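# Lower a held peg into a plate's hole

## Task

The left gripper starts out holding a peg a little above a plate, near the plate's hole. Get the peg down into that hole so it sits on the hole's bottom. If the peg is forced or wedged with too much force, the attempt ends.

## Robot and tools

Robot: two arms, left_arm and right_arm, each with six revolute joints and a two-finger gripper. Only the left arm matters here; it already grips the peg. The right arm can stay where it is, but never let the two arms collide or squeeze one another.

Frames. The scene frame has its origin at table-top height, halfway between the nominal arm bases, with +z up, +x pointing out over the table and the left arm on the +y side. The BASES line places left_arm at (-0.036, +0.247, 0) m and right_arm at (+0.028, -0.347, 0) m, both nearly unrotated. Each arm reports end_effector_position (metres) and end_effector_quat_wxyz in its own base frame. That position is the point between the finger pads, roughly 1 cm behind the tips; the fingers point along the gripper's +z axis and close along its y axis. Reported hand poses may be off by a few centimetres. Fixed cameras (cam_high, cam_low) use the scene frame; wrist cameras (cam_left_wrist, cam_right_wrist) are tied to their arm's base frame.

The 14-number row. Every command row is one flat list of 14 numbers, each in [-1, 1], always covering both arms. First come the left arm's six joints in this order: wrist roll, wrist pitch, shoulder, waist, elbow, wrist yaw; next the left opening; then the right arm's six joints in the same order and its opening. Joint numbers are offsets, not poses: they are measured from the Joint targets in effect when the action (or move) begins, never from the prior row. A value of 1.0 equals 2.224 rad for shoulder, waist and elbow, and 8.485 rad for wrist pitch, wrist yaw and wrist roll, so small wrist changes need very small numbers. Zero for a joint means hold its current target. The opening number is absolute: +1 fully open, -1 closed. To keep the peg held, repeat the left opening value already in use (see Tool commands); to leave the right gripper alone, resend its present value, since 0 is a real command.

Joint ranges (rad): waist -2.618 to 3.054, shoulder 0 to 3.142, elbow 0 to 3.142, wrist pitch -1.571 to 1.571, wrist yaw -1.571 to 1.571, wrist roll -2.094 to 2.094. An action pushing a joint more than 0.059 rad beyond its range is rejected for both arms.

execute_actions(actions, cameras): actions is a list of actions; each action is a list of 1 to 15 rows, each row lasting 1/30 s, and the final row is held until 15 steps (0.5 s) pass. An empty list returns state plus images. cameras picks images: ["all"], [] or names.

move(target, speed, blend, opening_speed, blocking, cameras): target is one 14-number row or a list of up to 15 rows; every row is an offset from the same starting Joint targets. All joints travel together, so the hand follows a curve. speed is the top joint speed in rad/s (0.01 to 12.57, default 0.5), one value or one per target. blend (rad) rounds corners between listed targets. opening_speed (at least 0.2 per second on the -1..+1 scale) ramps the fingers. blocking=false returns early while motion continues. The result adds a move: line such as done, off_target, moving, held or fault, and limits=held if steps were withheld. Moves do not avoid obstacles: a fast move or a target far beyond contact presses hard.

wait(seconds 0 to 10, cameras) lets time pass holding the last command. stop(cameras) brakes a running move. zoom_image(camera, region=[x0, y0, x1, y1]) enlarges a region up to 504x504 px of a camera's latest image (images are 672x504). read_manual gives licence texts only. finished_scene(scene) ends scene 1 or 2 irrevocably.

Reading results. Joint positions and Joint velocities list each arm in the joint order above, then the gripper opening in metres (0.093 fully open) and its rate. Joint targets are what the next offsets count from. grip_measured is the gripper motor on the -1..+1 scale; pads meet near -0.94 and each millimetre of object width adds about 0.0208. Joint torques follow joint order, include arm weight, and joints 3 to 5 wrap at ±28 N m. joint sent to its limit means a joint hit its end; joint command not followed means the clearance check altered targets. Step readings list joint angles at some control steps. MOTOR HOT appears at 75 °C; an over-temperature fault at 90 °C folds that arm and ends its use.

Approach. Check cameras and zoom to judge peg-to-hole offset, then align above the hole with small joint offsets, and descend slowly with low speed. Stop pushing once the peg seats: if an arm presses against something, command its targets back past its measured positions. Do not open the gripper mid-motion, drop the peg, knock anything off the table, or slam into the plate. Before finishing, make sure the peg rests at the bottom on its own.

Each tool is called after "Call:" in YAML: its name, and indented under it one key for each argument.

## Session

Call:
execute_actions:
  actions: []

Call:
zoom_image:
  camera: "cam_left_wrist"
  region: [84, 0, 588, 504]

Call:
zoom_image:
  camera: "cam_low"
  region: [220, 170, 330, 280]

Call:
zoom_image:
  camera: "cam_high"
  region: [240, 200, 360, 320]

Scene clock: 0.00 s.
left_arm: end_effector_position=(+0.2800, -0.1607, +0.1327) grip_measured=-0.296 end_effector_quat_wxyz=(+0.019, +0.861, +0.508, +0.003) | right_arm: end_effector_position=(+0.3754, +0.0000, +0.4021) grip_measured=+1.000 end_effector_quat_wxyz=(+0.707, +0.000, +0.707, +0.000)
Joint names: [wrist roll, wrist pitch, shoulder, waist, elbow, wrist yaw]
Joint positions: left_arm=[1.56 -1.298 1.73 -0.515 1.493 0.013 0.031] | right_arm=[0 0 1.047 0 1.047 0 0.093]
Joint velocities: left_arm=[0.007 -0.051 0.007 -0.032 -0.012 0.051 0.009] | right_arm=[within noise]
Joint torques (N m): no reading
Motor temperatures (°C): left_arm=[29 30 38 27 38 30 31] | right_arm=[28 34 32 28 41 32 31]
Heat: left arm: 38 °C; right arm: 41 °C.
Joint targets: left_arm=[1.560 -1.296 1.710 -0.515 1.509 0.015] | right_arm=[0.000 0.008 1.043 0.000 1.060 0.000]
Tool commands: left_gripper/opening=-0.921165 right_gripper/opening=+1.0

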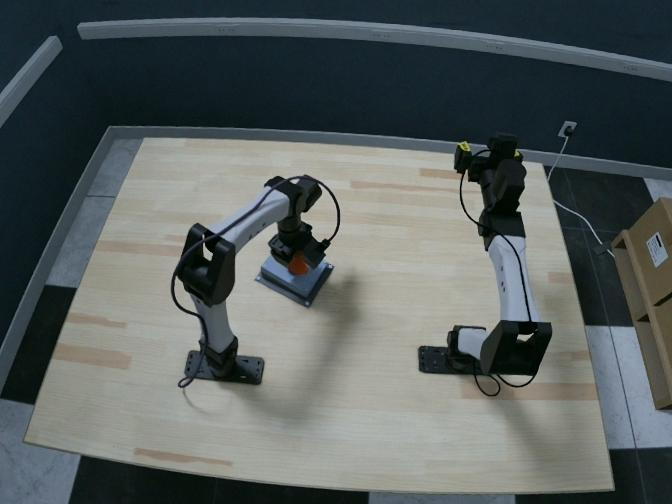

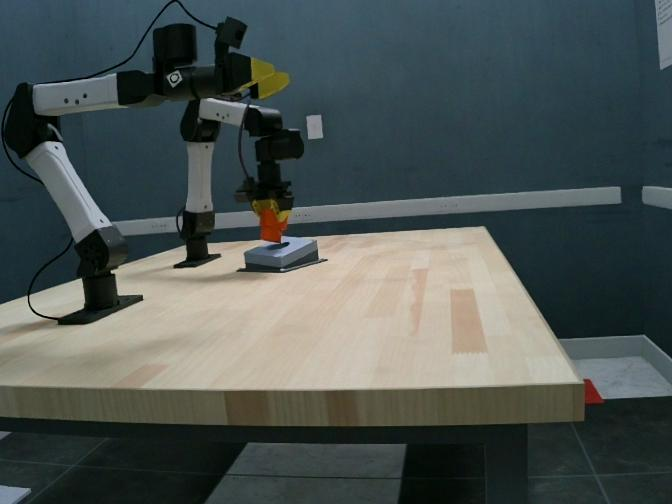

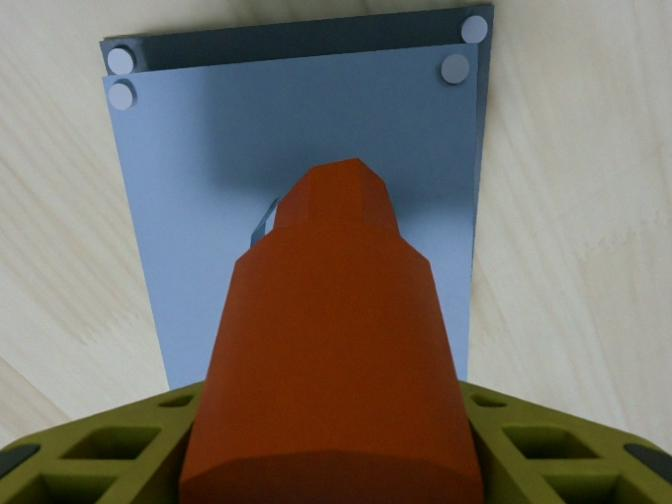

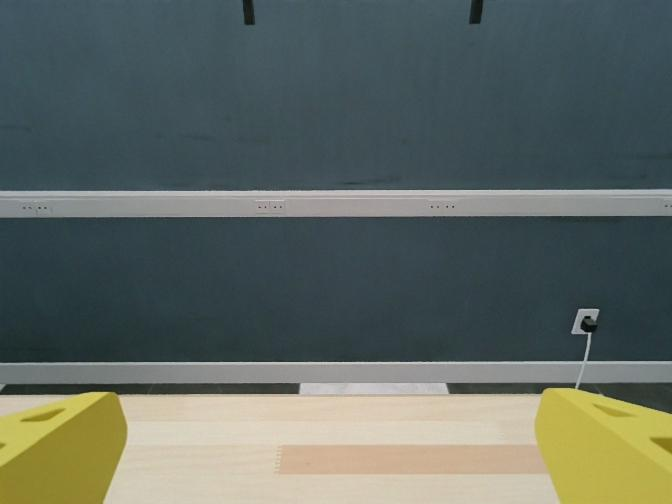

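Scaled by 1.000.

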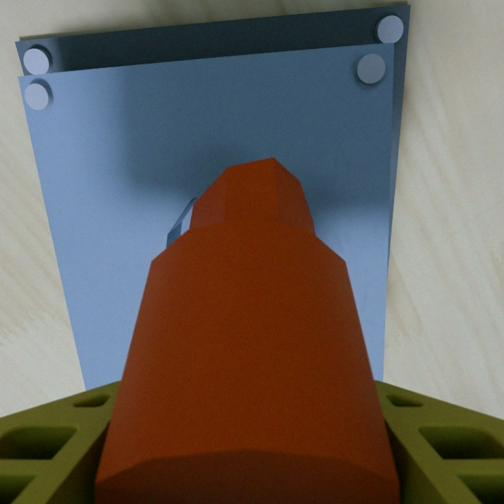

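Scaled by 4.582 from the camera's 672x504 image, which has a finer 960x720 frame.

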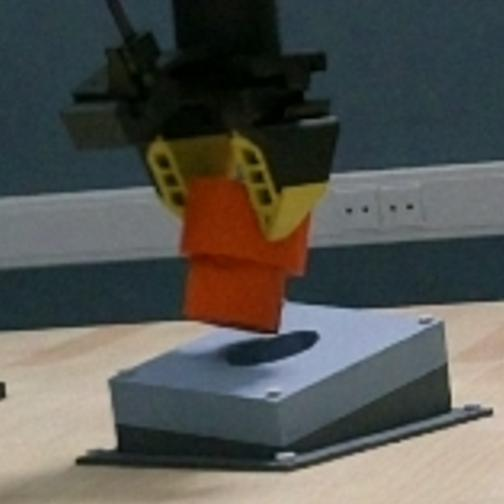

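Scaled by 4.200 from the camera's 672x504 image, which has a finer 960x720 frame.

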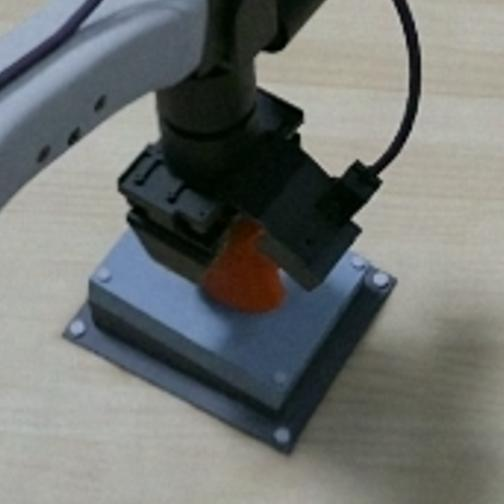

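Call:
zoom_image:
  camera: "cam_left_wrist"
  region: [90, 60, 190, 160]

Call:
zoom_image:
  camera: "cam_left_wrist"
  region: [420, 30, 520, 130]

Call:
zoom_image:
  camera: "cam_left_wrist"
  region: [120, 300, 220, 400]

Call:
zoom_image:
  camera: "cam_left_wrist"
  region: [420, 290, 520, 390]

Call:
zoom_image:
  camera: "cam_left_wrist"
  region: [230, 140, 430, 290]

Call:
zoom_image:
  camera: "cam_left_wrist"
  region: [160, 280, 340, 504]

Call:
zoom_image:
  camera: "cam_left_wrist"
  region: [330, 280, 510, 504]

Scaled by 5.040 from the camera's 672x504 image, which has a finer 960x720 frame.

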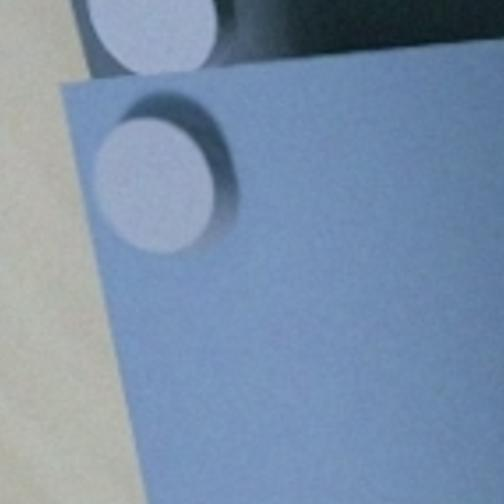

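Scaled by 5.040 from the camera's 672x504 image, which has a finer 960x720 frame.

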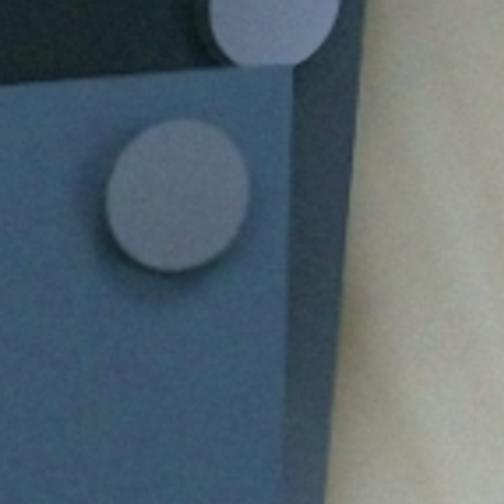

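Scaled by 5.040 from the camera's 672x504 image, which has a finer 960x720 frame.

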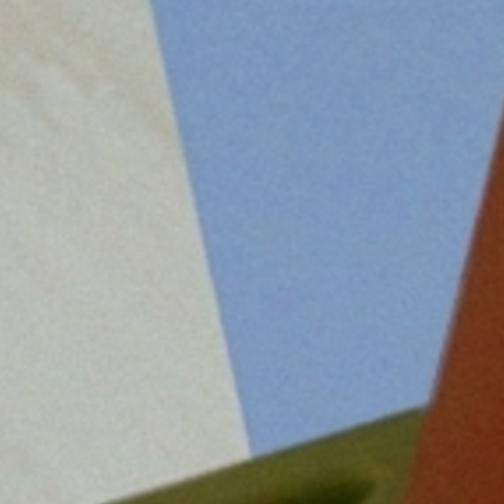

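Scaled by 5.040 from the camera's 672x504 image, which has a finer 960x720 frame.

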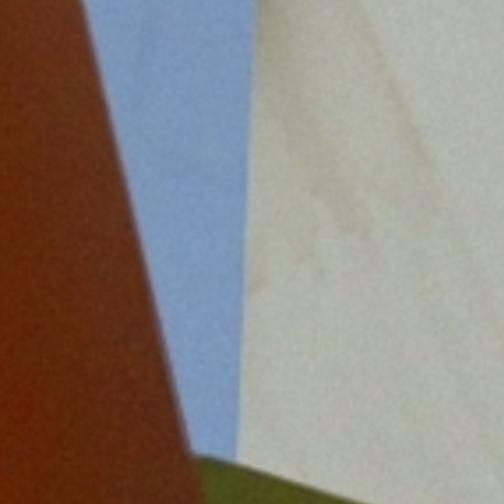

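Scaled by 2.520 from the camera's 672x504 image, which has a finer 960x720 frame.

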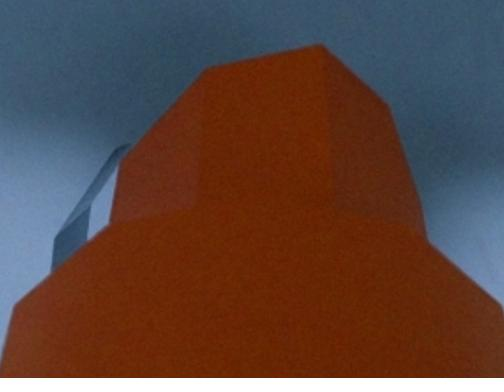

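Scaled by 2.250 from the camera's 672x504 image, which has a finer 960x720 frame.

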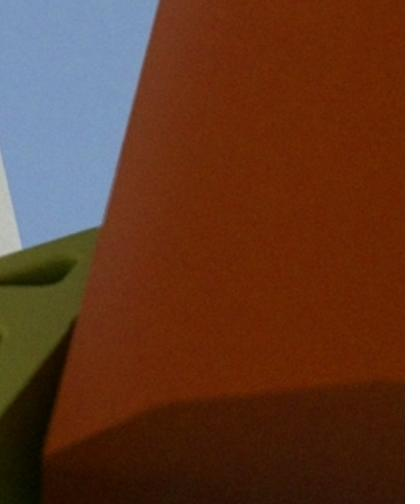

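Scaled by 2.250 from the camera's 672x504 image, which has a finer 960x720 frame.

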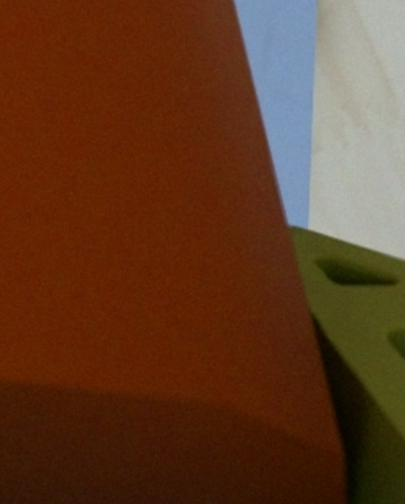

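Call:
move:
  target:
    - [0, -0.00766, 0, 0, 0.03147, 0, -0.921165, 0, -0.02, 0, 0, 0, 0, 1.0]
    - [-0.03595, -0.03076, 0.11916, -0.09173, 0.13264, -0.04891, -0.921165, 0, -0.1414, 0, 0, 0, 0, 1.0]
  speed: 0.5
  cameras: ["cam_high", "cam_low", "cam_left_wrist"]

Call:
zoom_image:
  camera: "cam_left_wrist"
  region: [210, 100, 450, 280]

Call:
zoom_image:
  camera: "cam_low"
  region: [220, 170, 330, 280]

Call:
zoom_image:
  camera: "cam_high"
  region: [240, 200, 360, 320]

Scene clock: 88.73 s.
left_arm: end_effector_position=(+0.2954, -0.1754, +0.1409) grip_measured=-0.220 end_effector_quat_wxyz=(-0.123, +0.826, +0.526, +0.158) | right_arm: end_effector_position=(+0.2246, +0.0000, +0.1777) grip_measured=+1.000 end_effector_quat_wxyz=(+0.193, +0.000, +0.981, +0.000)
Joint names: [wrist roll, wrist pitch, shoulder, waist, elbow, wrist yaw]
Joint positions: left_arm=[1.262 -1.532 1.966 -0.716 1.773 -0.373 0.035] | right_arm=[0 -1.183 1.047 0 1.047 0 0.093]
Joint torques (N m): left_arm=[0.11 -0.24 -8.35 -0.84 8.17 -0.35] | right_arm=[0 1.02 -2.35 -0.2 8.79 0.05]
Motor temperatures (°C): left_arm=[29 30 54 27 44 30 33] | right_arm=[28 47 33 28 50 32 31]
Heat: left arm: 54 °C; right arm: 50 °C.
Joint targets: left_arm=[1.255 -1.557 1.975 -0.718 1.804 -0.400] | right_arm=[0.000 -1.192 1.043 0.000 1.060 0.000]
move: done
camera_calibration:
cam_left_wrist: T_world_to_cam=[[-0.910542, 0.410763, 0.0467548, 0.334348], [0.301563, 0.582567, 0.754768, -0.0570821], [0.282793, 0.701348, -0.654323, 0.21824], [0, 0, 0, 1]] pos_world=[0.259936, -0.257146, 0.17025]
Images, in order (width x height): cam_high 672x504, cam_low 672x504, cam_left_wrist 672x504.

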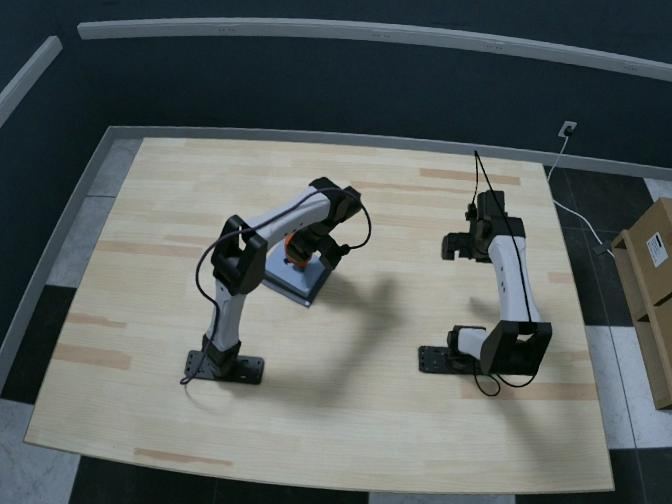

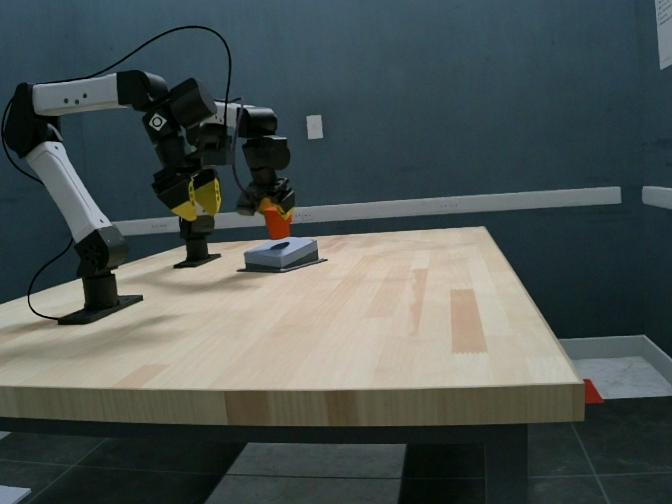

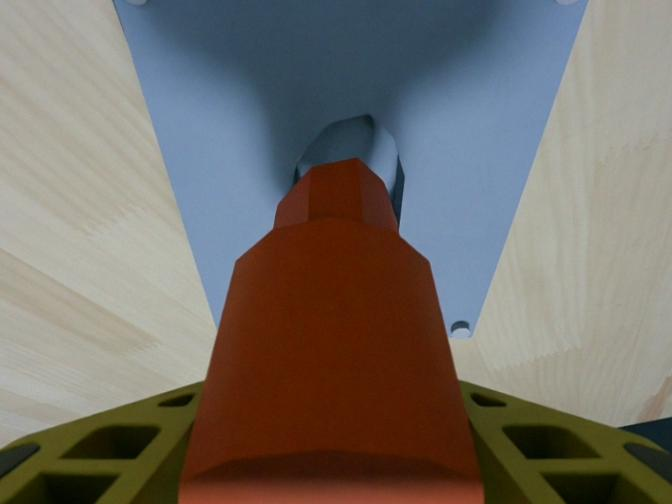

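Scaled by 2.100 from the camera's 672x504 image, which has a finer 960x720 frame.

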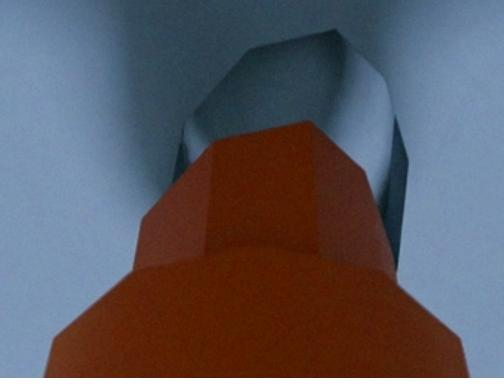

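Scaled by 4.582 from the camera's 672x504 image, which has a finer 960x720 frame.

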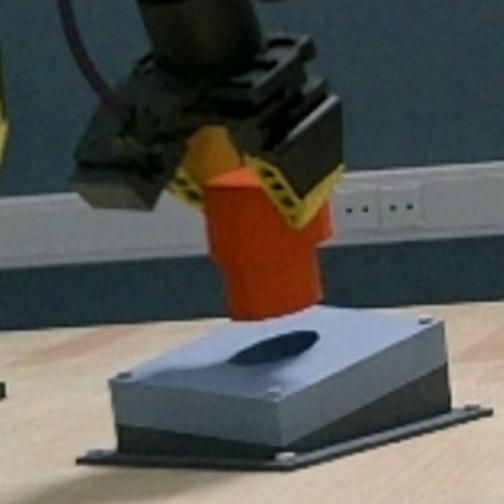

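Scaled by 4.200 from the camera's 672x504 image, which has a finer 960x720 frame.

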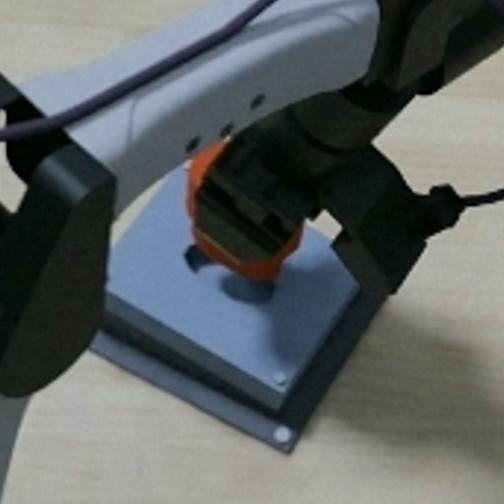

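Call:
zoom_image:
  camera: "cam_left_wrist"
  region: [100, 0, 200, 100]

Call:
zoom_image:
  camera: "cam_left_wrist"
  region: [150, 230, 250, 330]

Call:
zoom_image:
  camera: "cam_left_wrist"
  region: [510, 0, 610, 100]

Call:
zoom_image:
  camera: "cam_left_wrist"
  region: [430, 260, 530, 360]

Call:
zoom_image:
  camera: "cam_left_wrist"
  region: [270, 95, 350, 175]

Call:
zoom_image:
  camera: "cam_left_wrist"
  region: [340, 100, 420, 180]

Call:
zoom_image:
  camera: "cam_left_wrist"
  region: [260, 150, 340, 230]

Call:
zoom_image:
  camera: "cam_left_wrist"
  region: [340, 150, 420, 230]

Scaled by 5.040 from the camera's 672x504 image, which has a finer 960x720 frame.

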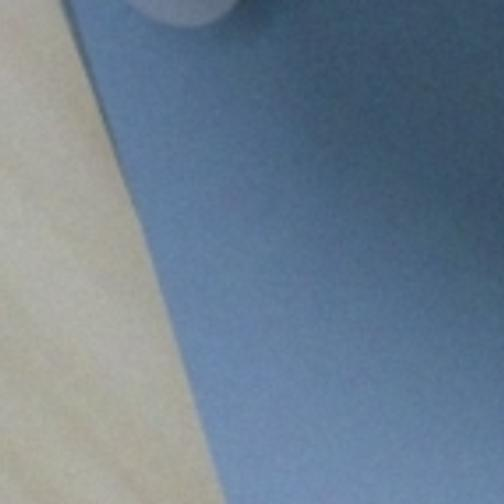

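Scaled by 5.040 from the camera's 672x504 image, which has a finer 960x720 frame.

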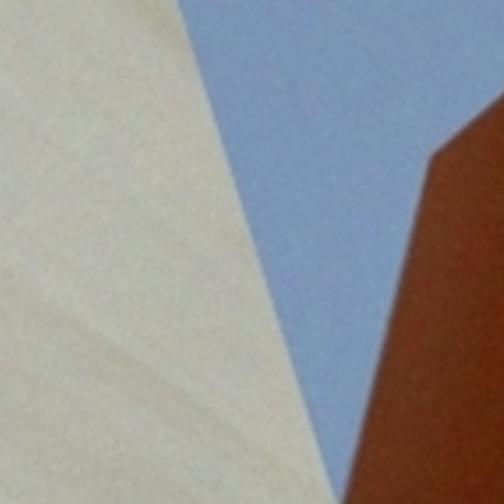

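Scaled by 5.040 from the camera's 672x504 image, which has a finer 960x720 frame.

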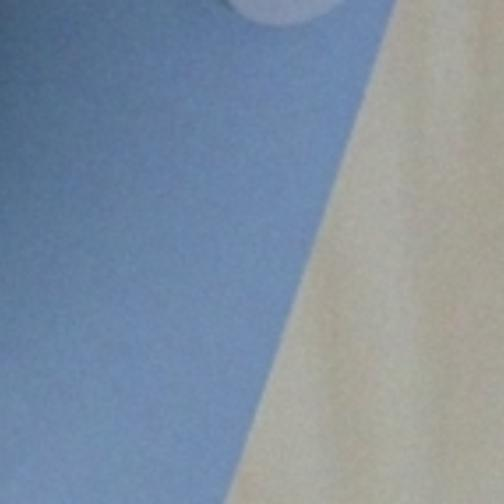

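Scaled by 5.040 from the camera's 672x504 image, which has a finer 960x720 frame.

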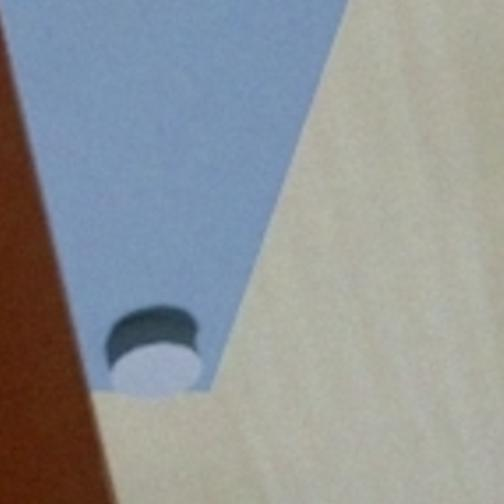

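Scaled by 6.300 from the camera's 672x504 image, which has a finer 960x720 frame.

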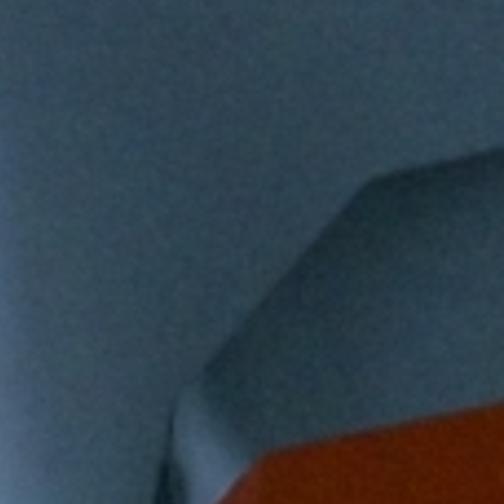

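Scaled by 6.300 from the camera's 672x504 image, which has a finer 960x720 frame.

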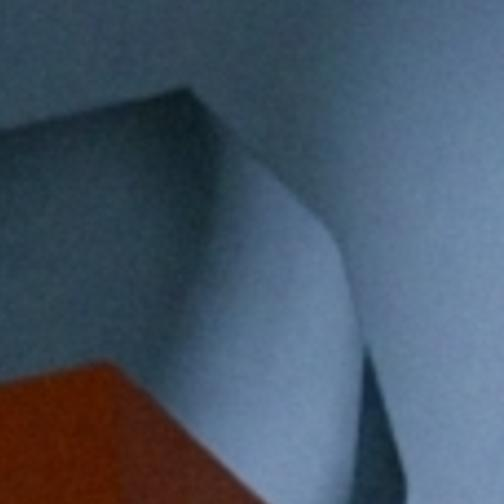

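Scaled by 6.300 from the camera's 672x504 image, which has a finer 960x720 frame.

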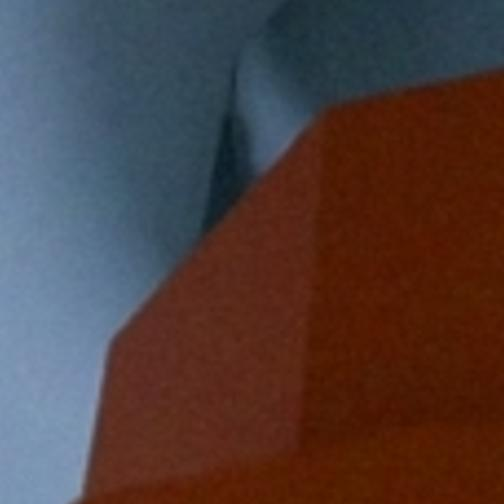

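Scaled by 6.300 from the camera's 672x504 image, which has a finer 960x720 frame.

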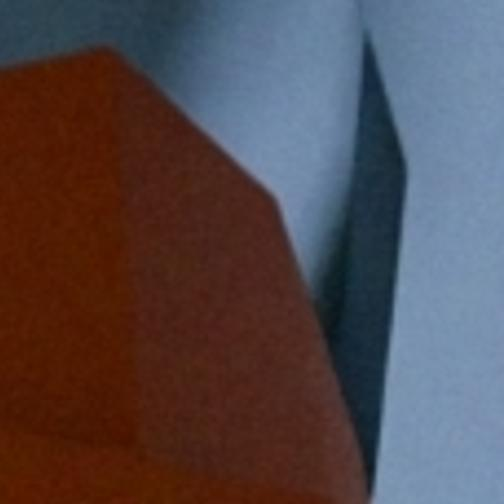

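Call:
move:
  target: [0, 0.01249, -0.03103, 0.00405, -0.05171, 0, -0.921165, 0, 0, 0, 0, 0, 0, 1.0]
  speed: 0.15
  cameras: ["cam_low", "cam_left_wrist"]

Call:
zoom_image:
  camera: "cam_left_wrist"
  region: [260, 120, 340, 200]

Call:
zoom_image:
  camera: "cam_left_wrist"
  region: [340, 120, 420, 200]

Call:
zoom_image:
  camera: "cam_low"
  region: [230, 190, 320, 280]

Scene clock: 165.43 s.
left_arm: end_effector_position=(+0.2940, -0.1739, +0.1203) grip_measured=-0.220 end_effector_quat_wxyz=(-0.128, +0.826, +0.526, +0.157) | right_arm: end_effector_position=(+0.2244, +0.0000, +0.1776) grip_measured=+1.000 end_effector_quat_wxyz=(+0.192, +0.000, +0.981, +0.000)
Joint names: [wrist roll, wrist pitch, shoulder, waist, elbow, wrist yaw]
Joint positions: left_arm=[1.262 -1.459 1.966 -0.716 1.69 -0.374 0.035] | right_arm=[0 -1.184 1.047 0 1.047 0 0.093]
Joint torques (N m): left_arm=[0.04 0.11 -13.53 0.02 5.46 -0.38] | right_arm=[0.05 1.07 -2.32 -0.23 8.81 -0.01]
Motor temperatures (°C): left_arm=[29 30 57 27 46 30 34] | right_arm=[28 39 33 28 50 32 31]
Heat: left arm: 57 °C; right arm: 50 °C.
Joint targets: left_arm=[1.255 -1.451 1.906 -0.709 1.689 -0.400] | right_arm=[0.000 -1.192 1.043 0.000 1.060 0.000]
move: off_target (left_arm); left_arm: the shoulder is farthest, 0.060 rad from its target
camera_calibration:
cam_left_wrist: T_world_to_cam=[[-0.91027, 0.410236, 0.0558134, 0.332069], [0.306503, 0.57711, 0.756968, -0.0447244], [0.278324, 0.706152, -0.651064, 0.205974], [0, 0, 0, 1]] pos_world=[0.258653, -0.255864, 0.149423]
Images, in order (width x height): cam_low 672x504, cam_left_wrist 672x504.

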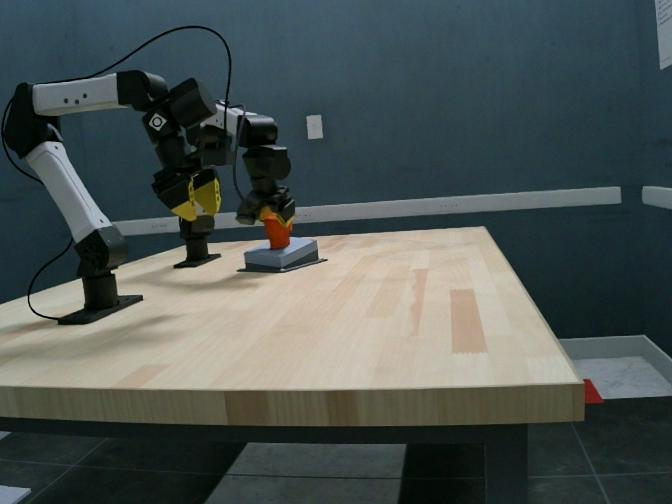

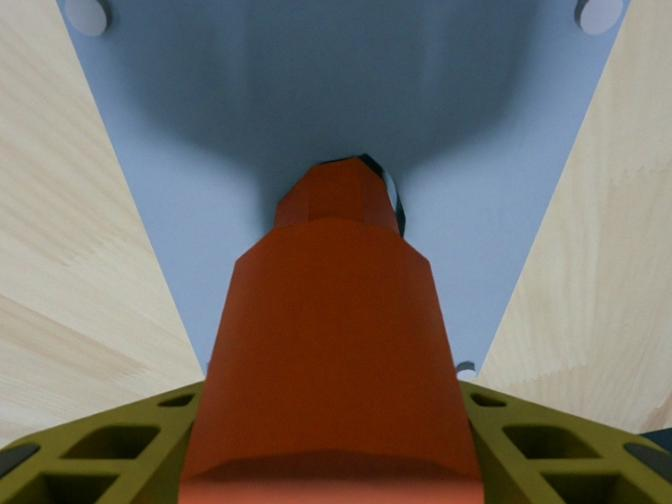

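Scaled by 6.300 from the camera's 672x504 image, which has a finer 960x720 frame.

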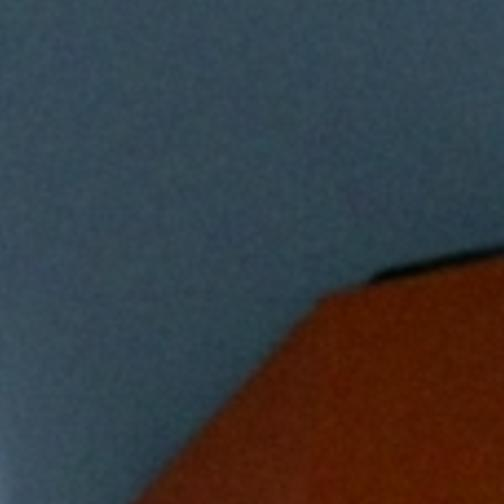

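Scaled by 6.300 from the camera's 672x504 image, which has a finer 960x720 frame.

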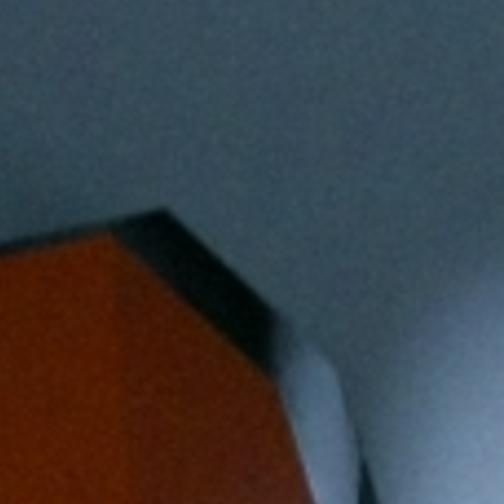

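Scaled by 5.600 from the camera's 672x504 image, which has a finer 960x720 frame.

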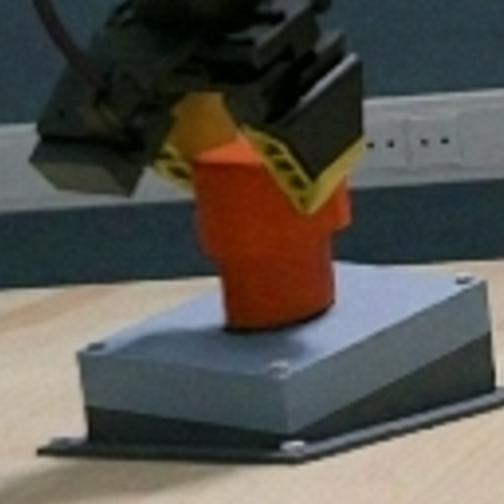

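Call:
move:
  target: [0, 0, -0.0060, -0.0061, 0, 0, -0.921165, 0, 0, 0, 0, 0, 0, 1.0]
  speed: 0.1
  cameras: []

Scene clock: 175.77 s.
left_arm: end_effector_position=(+0.2936, -0.1747, +0.1258) grip_measured=-0.220 end_effector_quat_wxyz=(-0.119, +0.827, +0.526, +0.160) | right_arm: end_effector_position=(+0.2244, +0.0000, +0.1776) grip_measured=+1.000 end_effector_quat_wxyz=(+0.192, +0.000, +0.981, +0.000)
Joint names: [wrist roll, wrist pitch, shoulder, waist, elbow, wrist yaw]
Joint positions: left_arm=[1.261 -1.458 1.949 -0.718 1.69 -0.374 0.035] | right_arm=[0 -1.184 1.047 0 1.047 0 0.093]
Joint torques (N m): left_arm=[0.02 0.16 -13.19 -1.06 5.64 -0.3] | right_arm=[0.03 1.12 -2.37 -0.09 9.03 -0.06]
Motor temperatures (°C): left_arm=[29 30 64 27 46 30 34] | right_arm=[28 39 32 28 51 32 31]
Heat: left arm: 64 °C; right arm: 51 °C.
Joint targets: left_arm=[1.255 -1.451 1.893 -0.723 1.689 -0.400] | right_arm=[0.000 -1.192 1.043 0.000 1.060 0.000]
move: off_target (left_arm); left_arm: the shoulder is farthest, 0.056 rad from its target
No camera images: "cameras" was empty.

Call:
move:
  target: [0, 0.00141, 0.02023, 0.0, -0.01043, 0, -0.921165, 0, 0, 0, 0, 0, 0, 1.0]
  speed: 0.1
  cameras: ["cam_low", "cam_left_wrist"]

Call:
zoom_image:
  camera: "cam_left_wrist"
  region: [260, 120, 340, 200]

Call:
zoom_image:
  camera: "cam_left_wrist"
  region: [340, 140, 420, 220]

Call:
zoom_image:
  camera: "cam_low"
  region: [230, 190, 320, 280]

Scene clock: 185.87 s.
left_arm: end_effector_position=(+0.2913, -0.1728, +0.1206) grip_measured=-0.220 end_effector_quat_wxyz=(-0.125, +0.827, +0.525, +0.158) | right_arm: end_effector_position=(+0.2243, +0.0000, +0.1776) grip_measured=+1.000 end_effector_quat_wxyz=(+0.192, +0.000, +0.981, +0.000)
Joint names: [wrist roll, wrist pitch, shoulder, waist, elbow, wrist yaw]
Joint positions: left_arm=[1.261 -1.447 1.949 -0.718 1.667 -0.374 0.035] | right_arm=[0 -1.184 1.047 0 1.047 0 0.093]
Joint torques (N m): left_arm=[0.08 0.12 -9.46 -1.25 5.37 -0.36] | right_arm=[-0.01 1.04 -2.24 -0.25 9.14 0.03]
Motor temperatures (°C): left_arm=[29 30 67 27 46 31 34] | right_arm=[28 39 32 28 51 32 31]
Heat: left arm: 67 °C; right arm: 51 °C.
Joint targets: left_arm=[1.255 -1.439 1.938 -0.723 1.666 -0.400] | right_arm=[0.000 -1.192 1.043 0.000 1.060 0.000]
move: done
camera_calibration:
cam_left_wrist: T_world_to_cam=[[-0.909581, 0.412585, 0.0493575, 0.330237], [0.303953, 0.579644, 0.756059, -0.0434672], [0.283329, 0.702699, -0.65264, 0.204209], [0, 0, 0, 1]] pos_world=[0.255731, -0.254553, 0.149839]
Images, in order (width x height): cam_low 672x504, cam_left_wrist 672x504.

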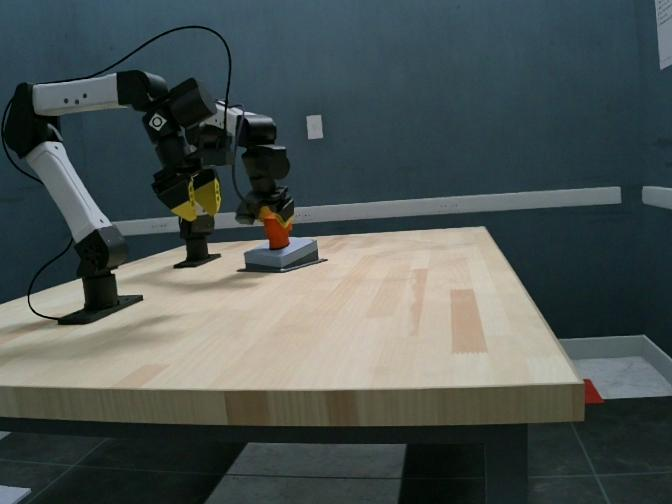

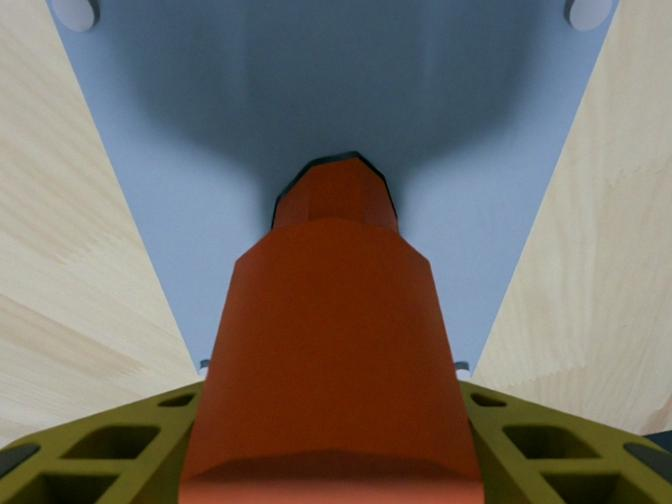

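Scaled by 6.300 from the camera's 672x504 image, which has a finer 960x720 frame.

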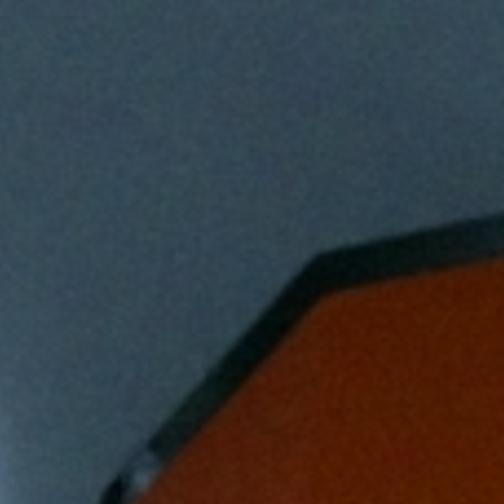

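Scaled by 6.300 from the camera's 672x504 image, which has a finer 960x720 frame.

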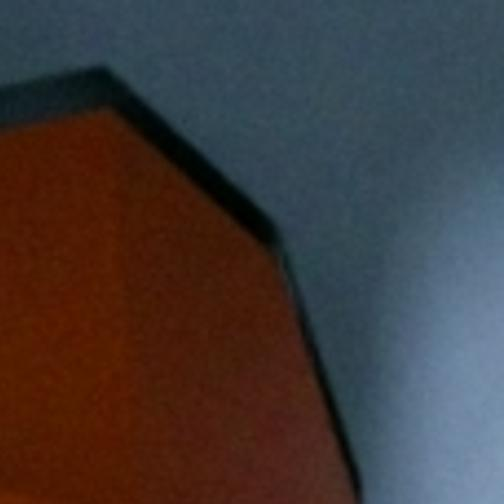

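Scaled by 5.600 from the camera's 672x504 image, which has a finer 960x720 frame.

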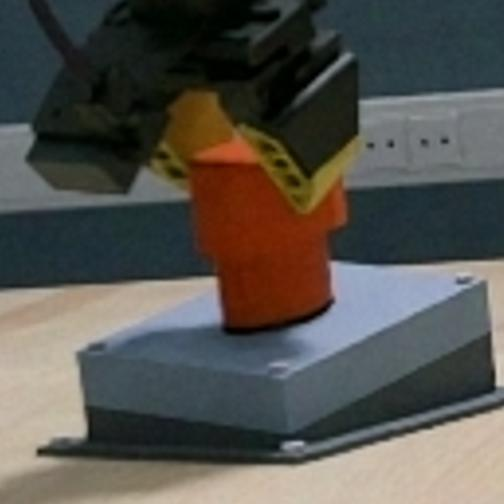

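Call:
move:
  target: [0, 0.00116, 0, 0.0063, -0.00442, 0, -0.921165, 0, 0, 0, 0, 0, 0, 1.0]
  speed: 0.05
  cameras: ["cam_low", "cam_left_wrist"]

Call:
zoom_image:
  camera: "cam_left_wrist"
  region: [260, 120, 340, 200]

Call:
zoom_image:
  camera: "cam_left_wrist"
  region: [340, 140, 420, 220]

Call:
zoom_image:
  camera: "cam_low"
  region: [230, 190, 320, 280]

Scene clock: 196.57 s.
left_arm: end_effector_position=(+0.2918, -0.1718, +0.1181) grip_measured=-0.220 end_effector_quat_wxyz=(-0.125, +0.826, +0.526, +0.158) | right_arm: end_effector_position=(+0.2243, +0.0000, +0.1776) grip_measured=+1.000 end_effector_quat_wxyz=(+0.192, +0.000, +0.981, +0.000)
Joint names: [wrist roll, wrist pitch, shoulder, waist, elbow, wrist yaw]
Joint positions: left_arm=[1.261 -1.438 1.949 -0.715 1.657 -0.374 0.035] | right_arm=[0 -1.184 1.047 0 1.047 0 0.093]
Joint torques (N m): left_arm=[0.04 0.1 -9.66 0.06 5.39 -0.39] | right_arm=[-0.05 1.05 -2.39 -0.13 8.83 0.01]
Motor temperatures (°C): left_arm=[29 30 65 27 45 31 34] | right_arm=[28 39 32 28 51 32 31]
Heat: left arm: 65 °C; right arm: 51 °C.
Joint targets: left_arm=[1.255 -1.429 1.938 -0.709 1.656 -0.400] | right_arm=[0.000 -1.192 1.043 0.000 1.060 0.000]
move: done
camera_calibration:
cam_left_wrist: T_world_to_cam=[[-0.910831, 0.409805, 0.0494673, 0.330278], [0.302261, 0.580542, 0.756048, -0.0415932], [0.281115, 0.703584, -0.652644, 0.202607], [0, 0, 0, 1]] pos_world=[0.256443, -0.253754, 0.147339]
Images, in order (width x height): cam_low 672x504, cam_left_wrist 672x504.

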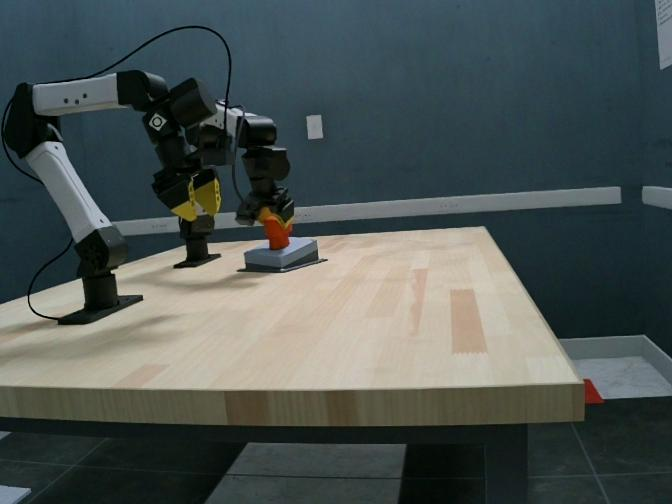

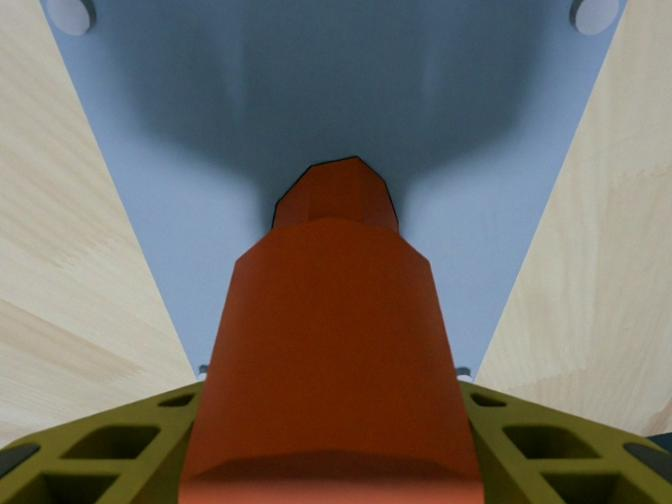

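Scaled by 6.300 from the camera's 672x504 image, which has a finer 960x720 frame.

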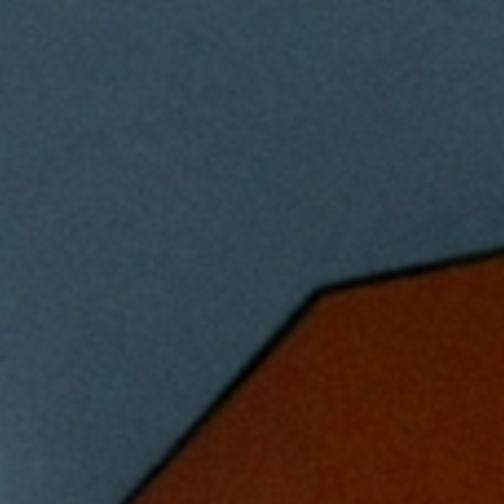

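Scaled by 6.300 from the camera's 672x504 image, which has a finer 960x720 frame.

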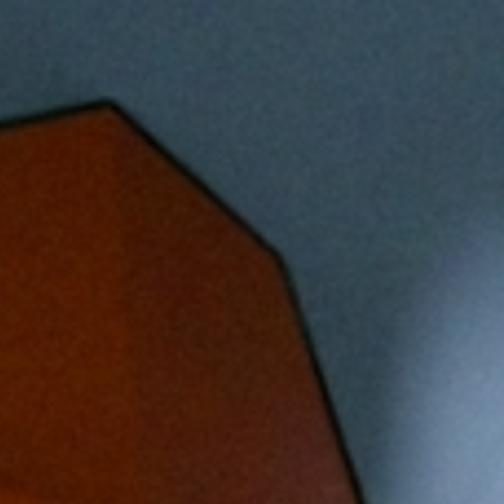

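Scaled by 5.600 from the camera's 672x504 image, which has a finer 960x720 frame.

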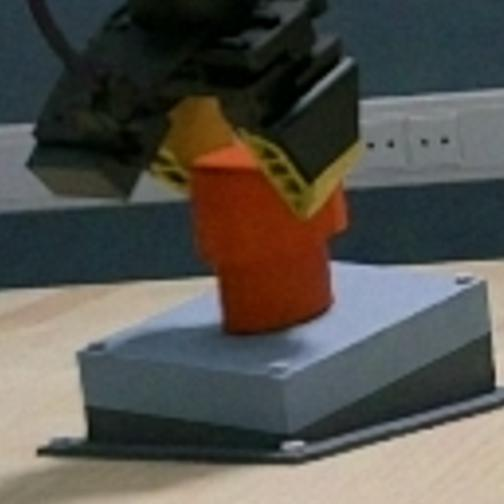

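Call:
move:
  target: [0, 0.00232, 0, 0.00065, -0.00884, 0, -0.921165, 0, 0, 0, 0, 0, 0, 1.0]
  speed: 0.04
  cameras: ["cam_low", "cam_left_wrist"]

Call:
zoom_image:
  camera: "cam_left_wrist"
  region: [260, 130, 420, 240]

Call:
zoom_image:
  camera: "cam_low"
  region: [230, 190, 320, 280]

Scene clock: 204.33 s.
left_arm: end_effector_position=(+0.2920, -0.1717, +0.1165) grip_measured=-0.220 end_effector_quat_wxyz=(-0.125, +0.826, +0.527, +0.158) | right_arm: end_effector_position=(+0.2243, +0.0000, +0.1776) grip_measured=+1.000 end_effector_quat_wxyz=(+0.192, +0.000, +0.981, +0.000)
Joint names: [wrist roll, wrist pitch, shoulder, waist, elbow, wrist yaw]
Joint positions: left_arm=[1.261 -1.43 1.949 -0.715 1.651 -0.375 0.035] | right_arm=[0 -1.184 1.047 0 1.047 0 0.093]
Joint torques (N m): left_arm=[0.07 0.26 -9.47 -0.13 4.25 -0.43] | right_arm=[-0.05 1.06 -2.24 -0.29 8.85 -0.03]
Motor temperatures (°C): left_arm=[29 30 65 27 45 31 34] | right_arm=[28 39 32 28 51 32 31]
Heat: left arm: 65 °C; right arm: 51 °C.
Joint targets: left_arm=[1.255 -1.410 1.938 -0.708 1.637 -0.400] | right_arm=[0.000 -1.192 1.043 0.000 1.060 0.000]
move: done
camera_calibration:
cam_left_wrist: T_world_to_cam=[[-0.911, 0.409543, 0.0485047, 0.330578], [0.301293, 0.580622, 0.756373, -0.0402621], [0.281605, 0.70367, -0.652339, 0.201153], [0, 0, 0, 1]] pos_world=[0.256642, -0.253554, 0.145638]
Images, in order (width x height): cam_low 672x504, cam_left_wrist 672x504.

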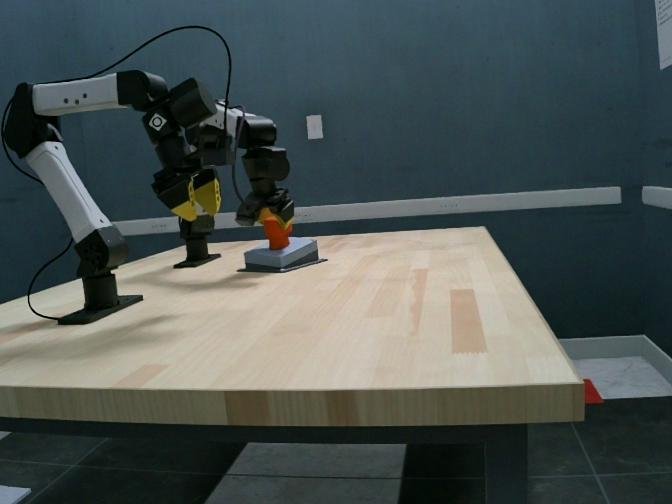

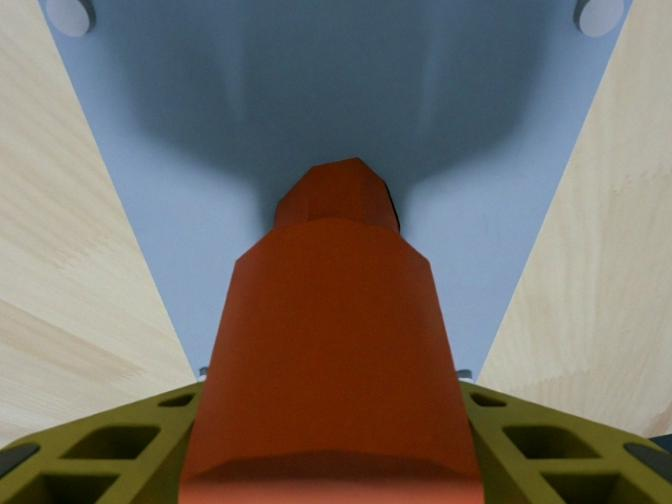

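Scaled by 3.150 from the camera's 672x504 image, which has a finer 960x720 frame.

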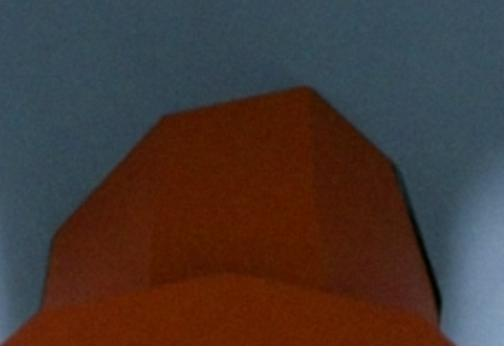

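Scaled by 5.600 from the camera's 672x504 image, which has a finer 960x720 frame.

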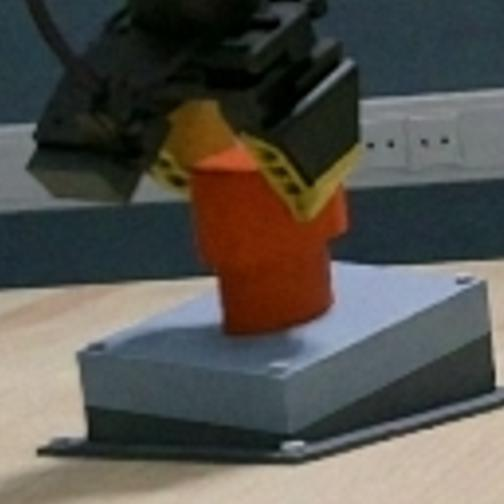

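Call:
move:
  target: [0, -0.00094, 0, 0.00085, 0.00405, 0, -0.921165, 0, 0, 0, 0, 0, 0, 1.0]
  speed: 0.05
  cameras: ["cam_left_wrist"]

Call:
zoom_image:
  camera: "cam_left_wrist"
  region: [260, 130, 420, 240]

Scene clock: 211.63 s.
left_arm: end_effector_position=(+0.2920, -0.1717, +0.1165) grip_measured=-0.220 end_effector_quat_wxyz=(-0.125, +0.826, +0.527, +0.158) | right_arm: end_effector_position=(+0.2243, +0.0000, +0.1776) grip_measured=+1.000 end_effector_quat_wxyz=(+0.192, +0.000, +0.981, +0.000)
Joint names: [wrist roll, wrist pitch, shoulder, waist, elbow, wrist yaw]
Joint positions: left_arm=[1.261 -1.43 1.949 -0.715 1.651 -0.375 0.035] | right_arm=[0 -1.184 1.047 0 1.047 0 0.093]
Joint torques (N m): left_arm=[0.06 0.15 -9.52 0.16 5.03 -0.42] | right_arm=[-0.02 1.12 -2.11 -0.31 8.7 0.01]
Motor temperatures (°C): left_arm=[29 30 64 27 45 31 34] | right_arm=[28 38 32 28 51 32 31]
Heat: left arm: 64 °C; right arm: 51 °C.
Joint targets: left_arm=[1.255 -1.418 1.938 -0.706 1.646 -0.400] | right_arm=[0.000 -1.192 1.043 0.000 1.060 0.000]
move: done
camera_calibration:
cam_left_wrist: T_world_to_cam=[[-0.911, 0.409543, 0.0485047, 0.330578], [0.301293, 0.580622, 0.756373, -0.0402621], [0.281605, 0.70367, -0.652339, 0.201153], [0, 0, 0, 1]] pos_world=[0.256642, -0.253554, 0.145638]
Images, in order (width x height): cam_left_wrist 672x504.

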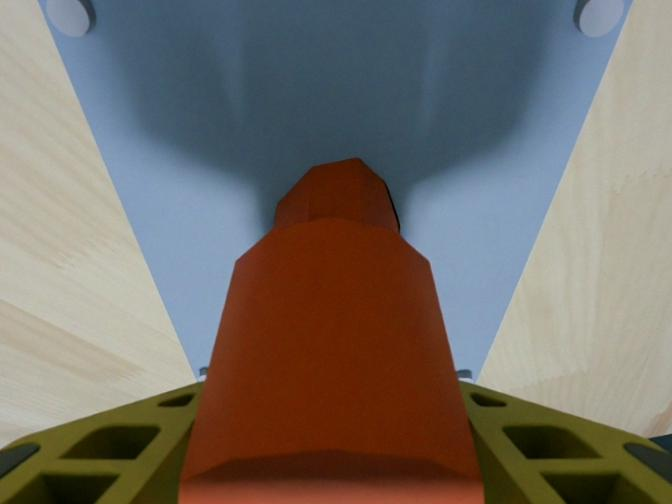

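Scaled by 3.150 from the camera's 672x504 image, which has a finer 960x720 frame.

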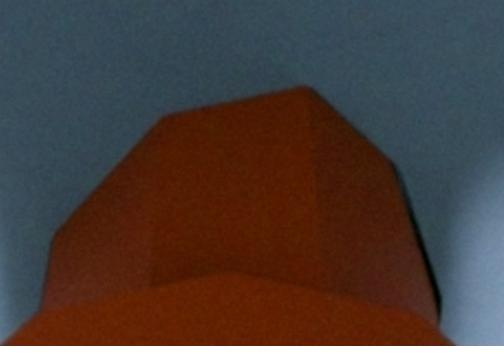

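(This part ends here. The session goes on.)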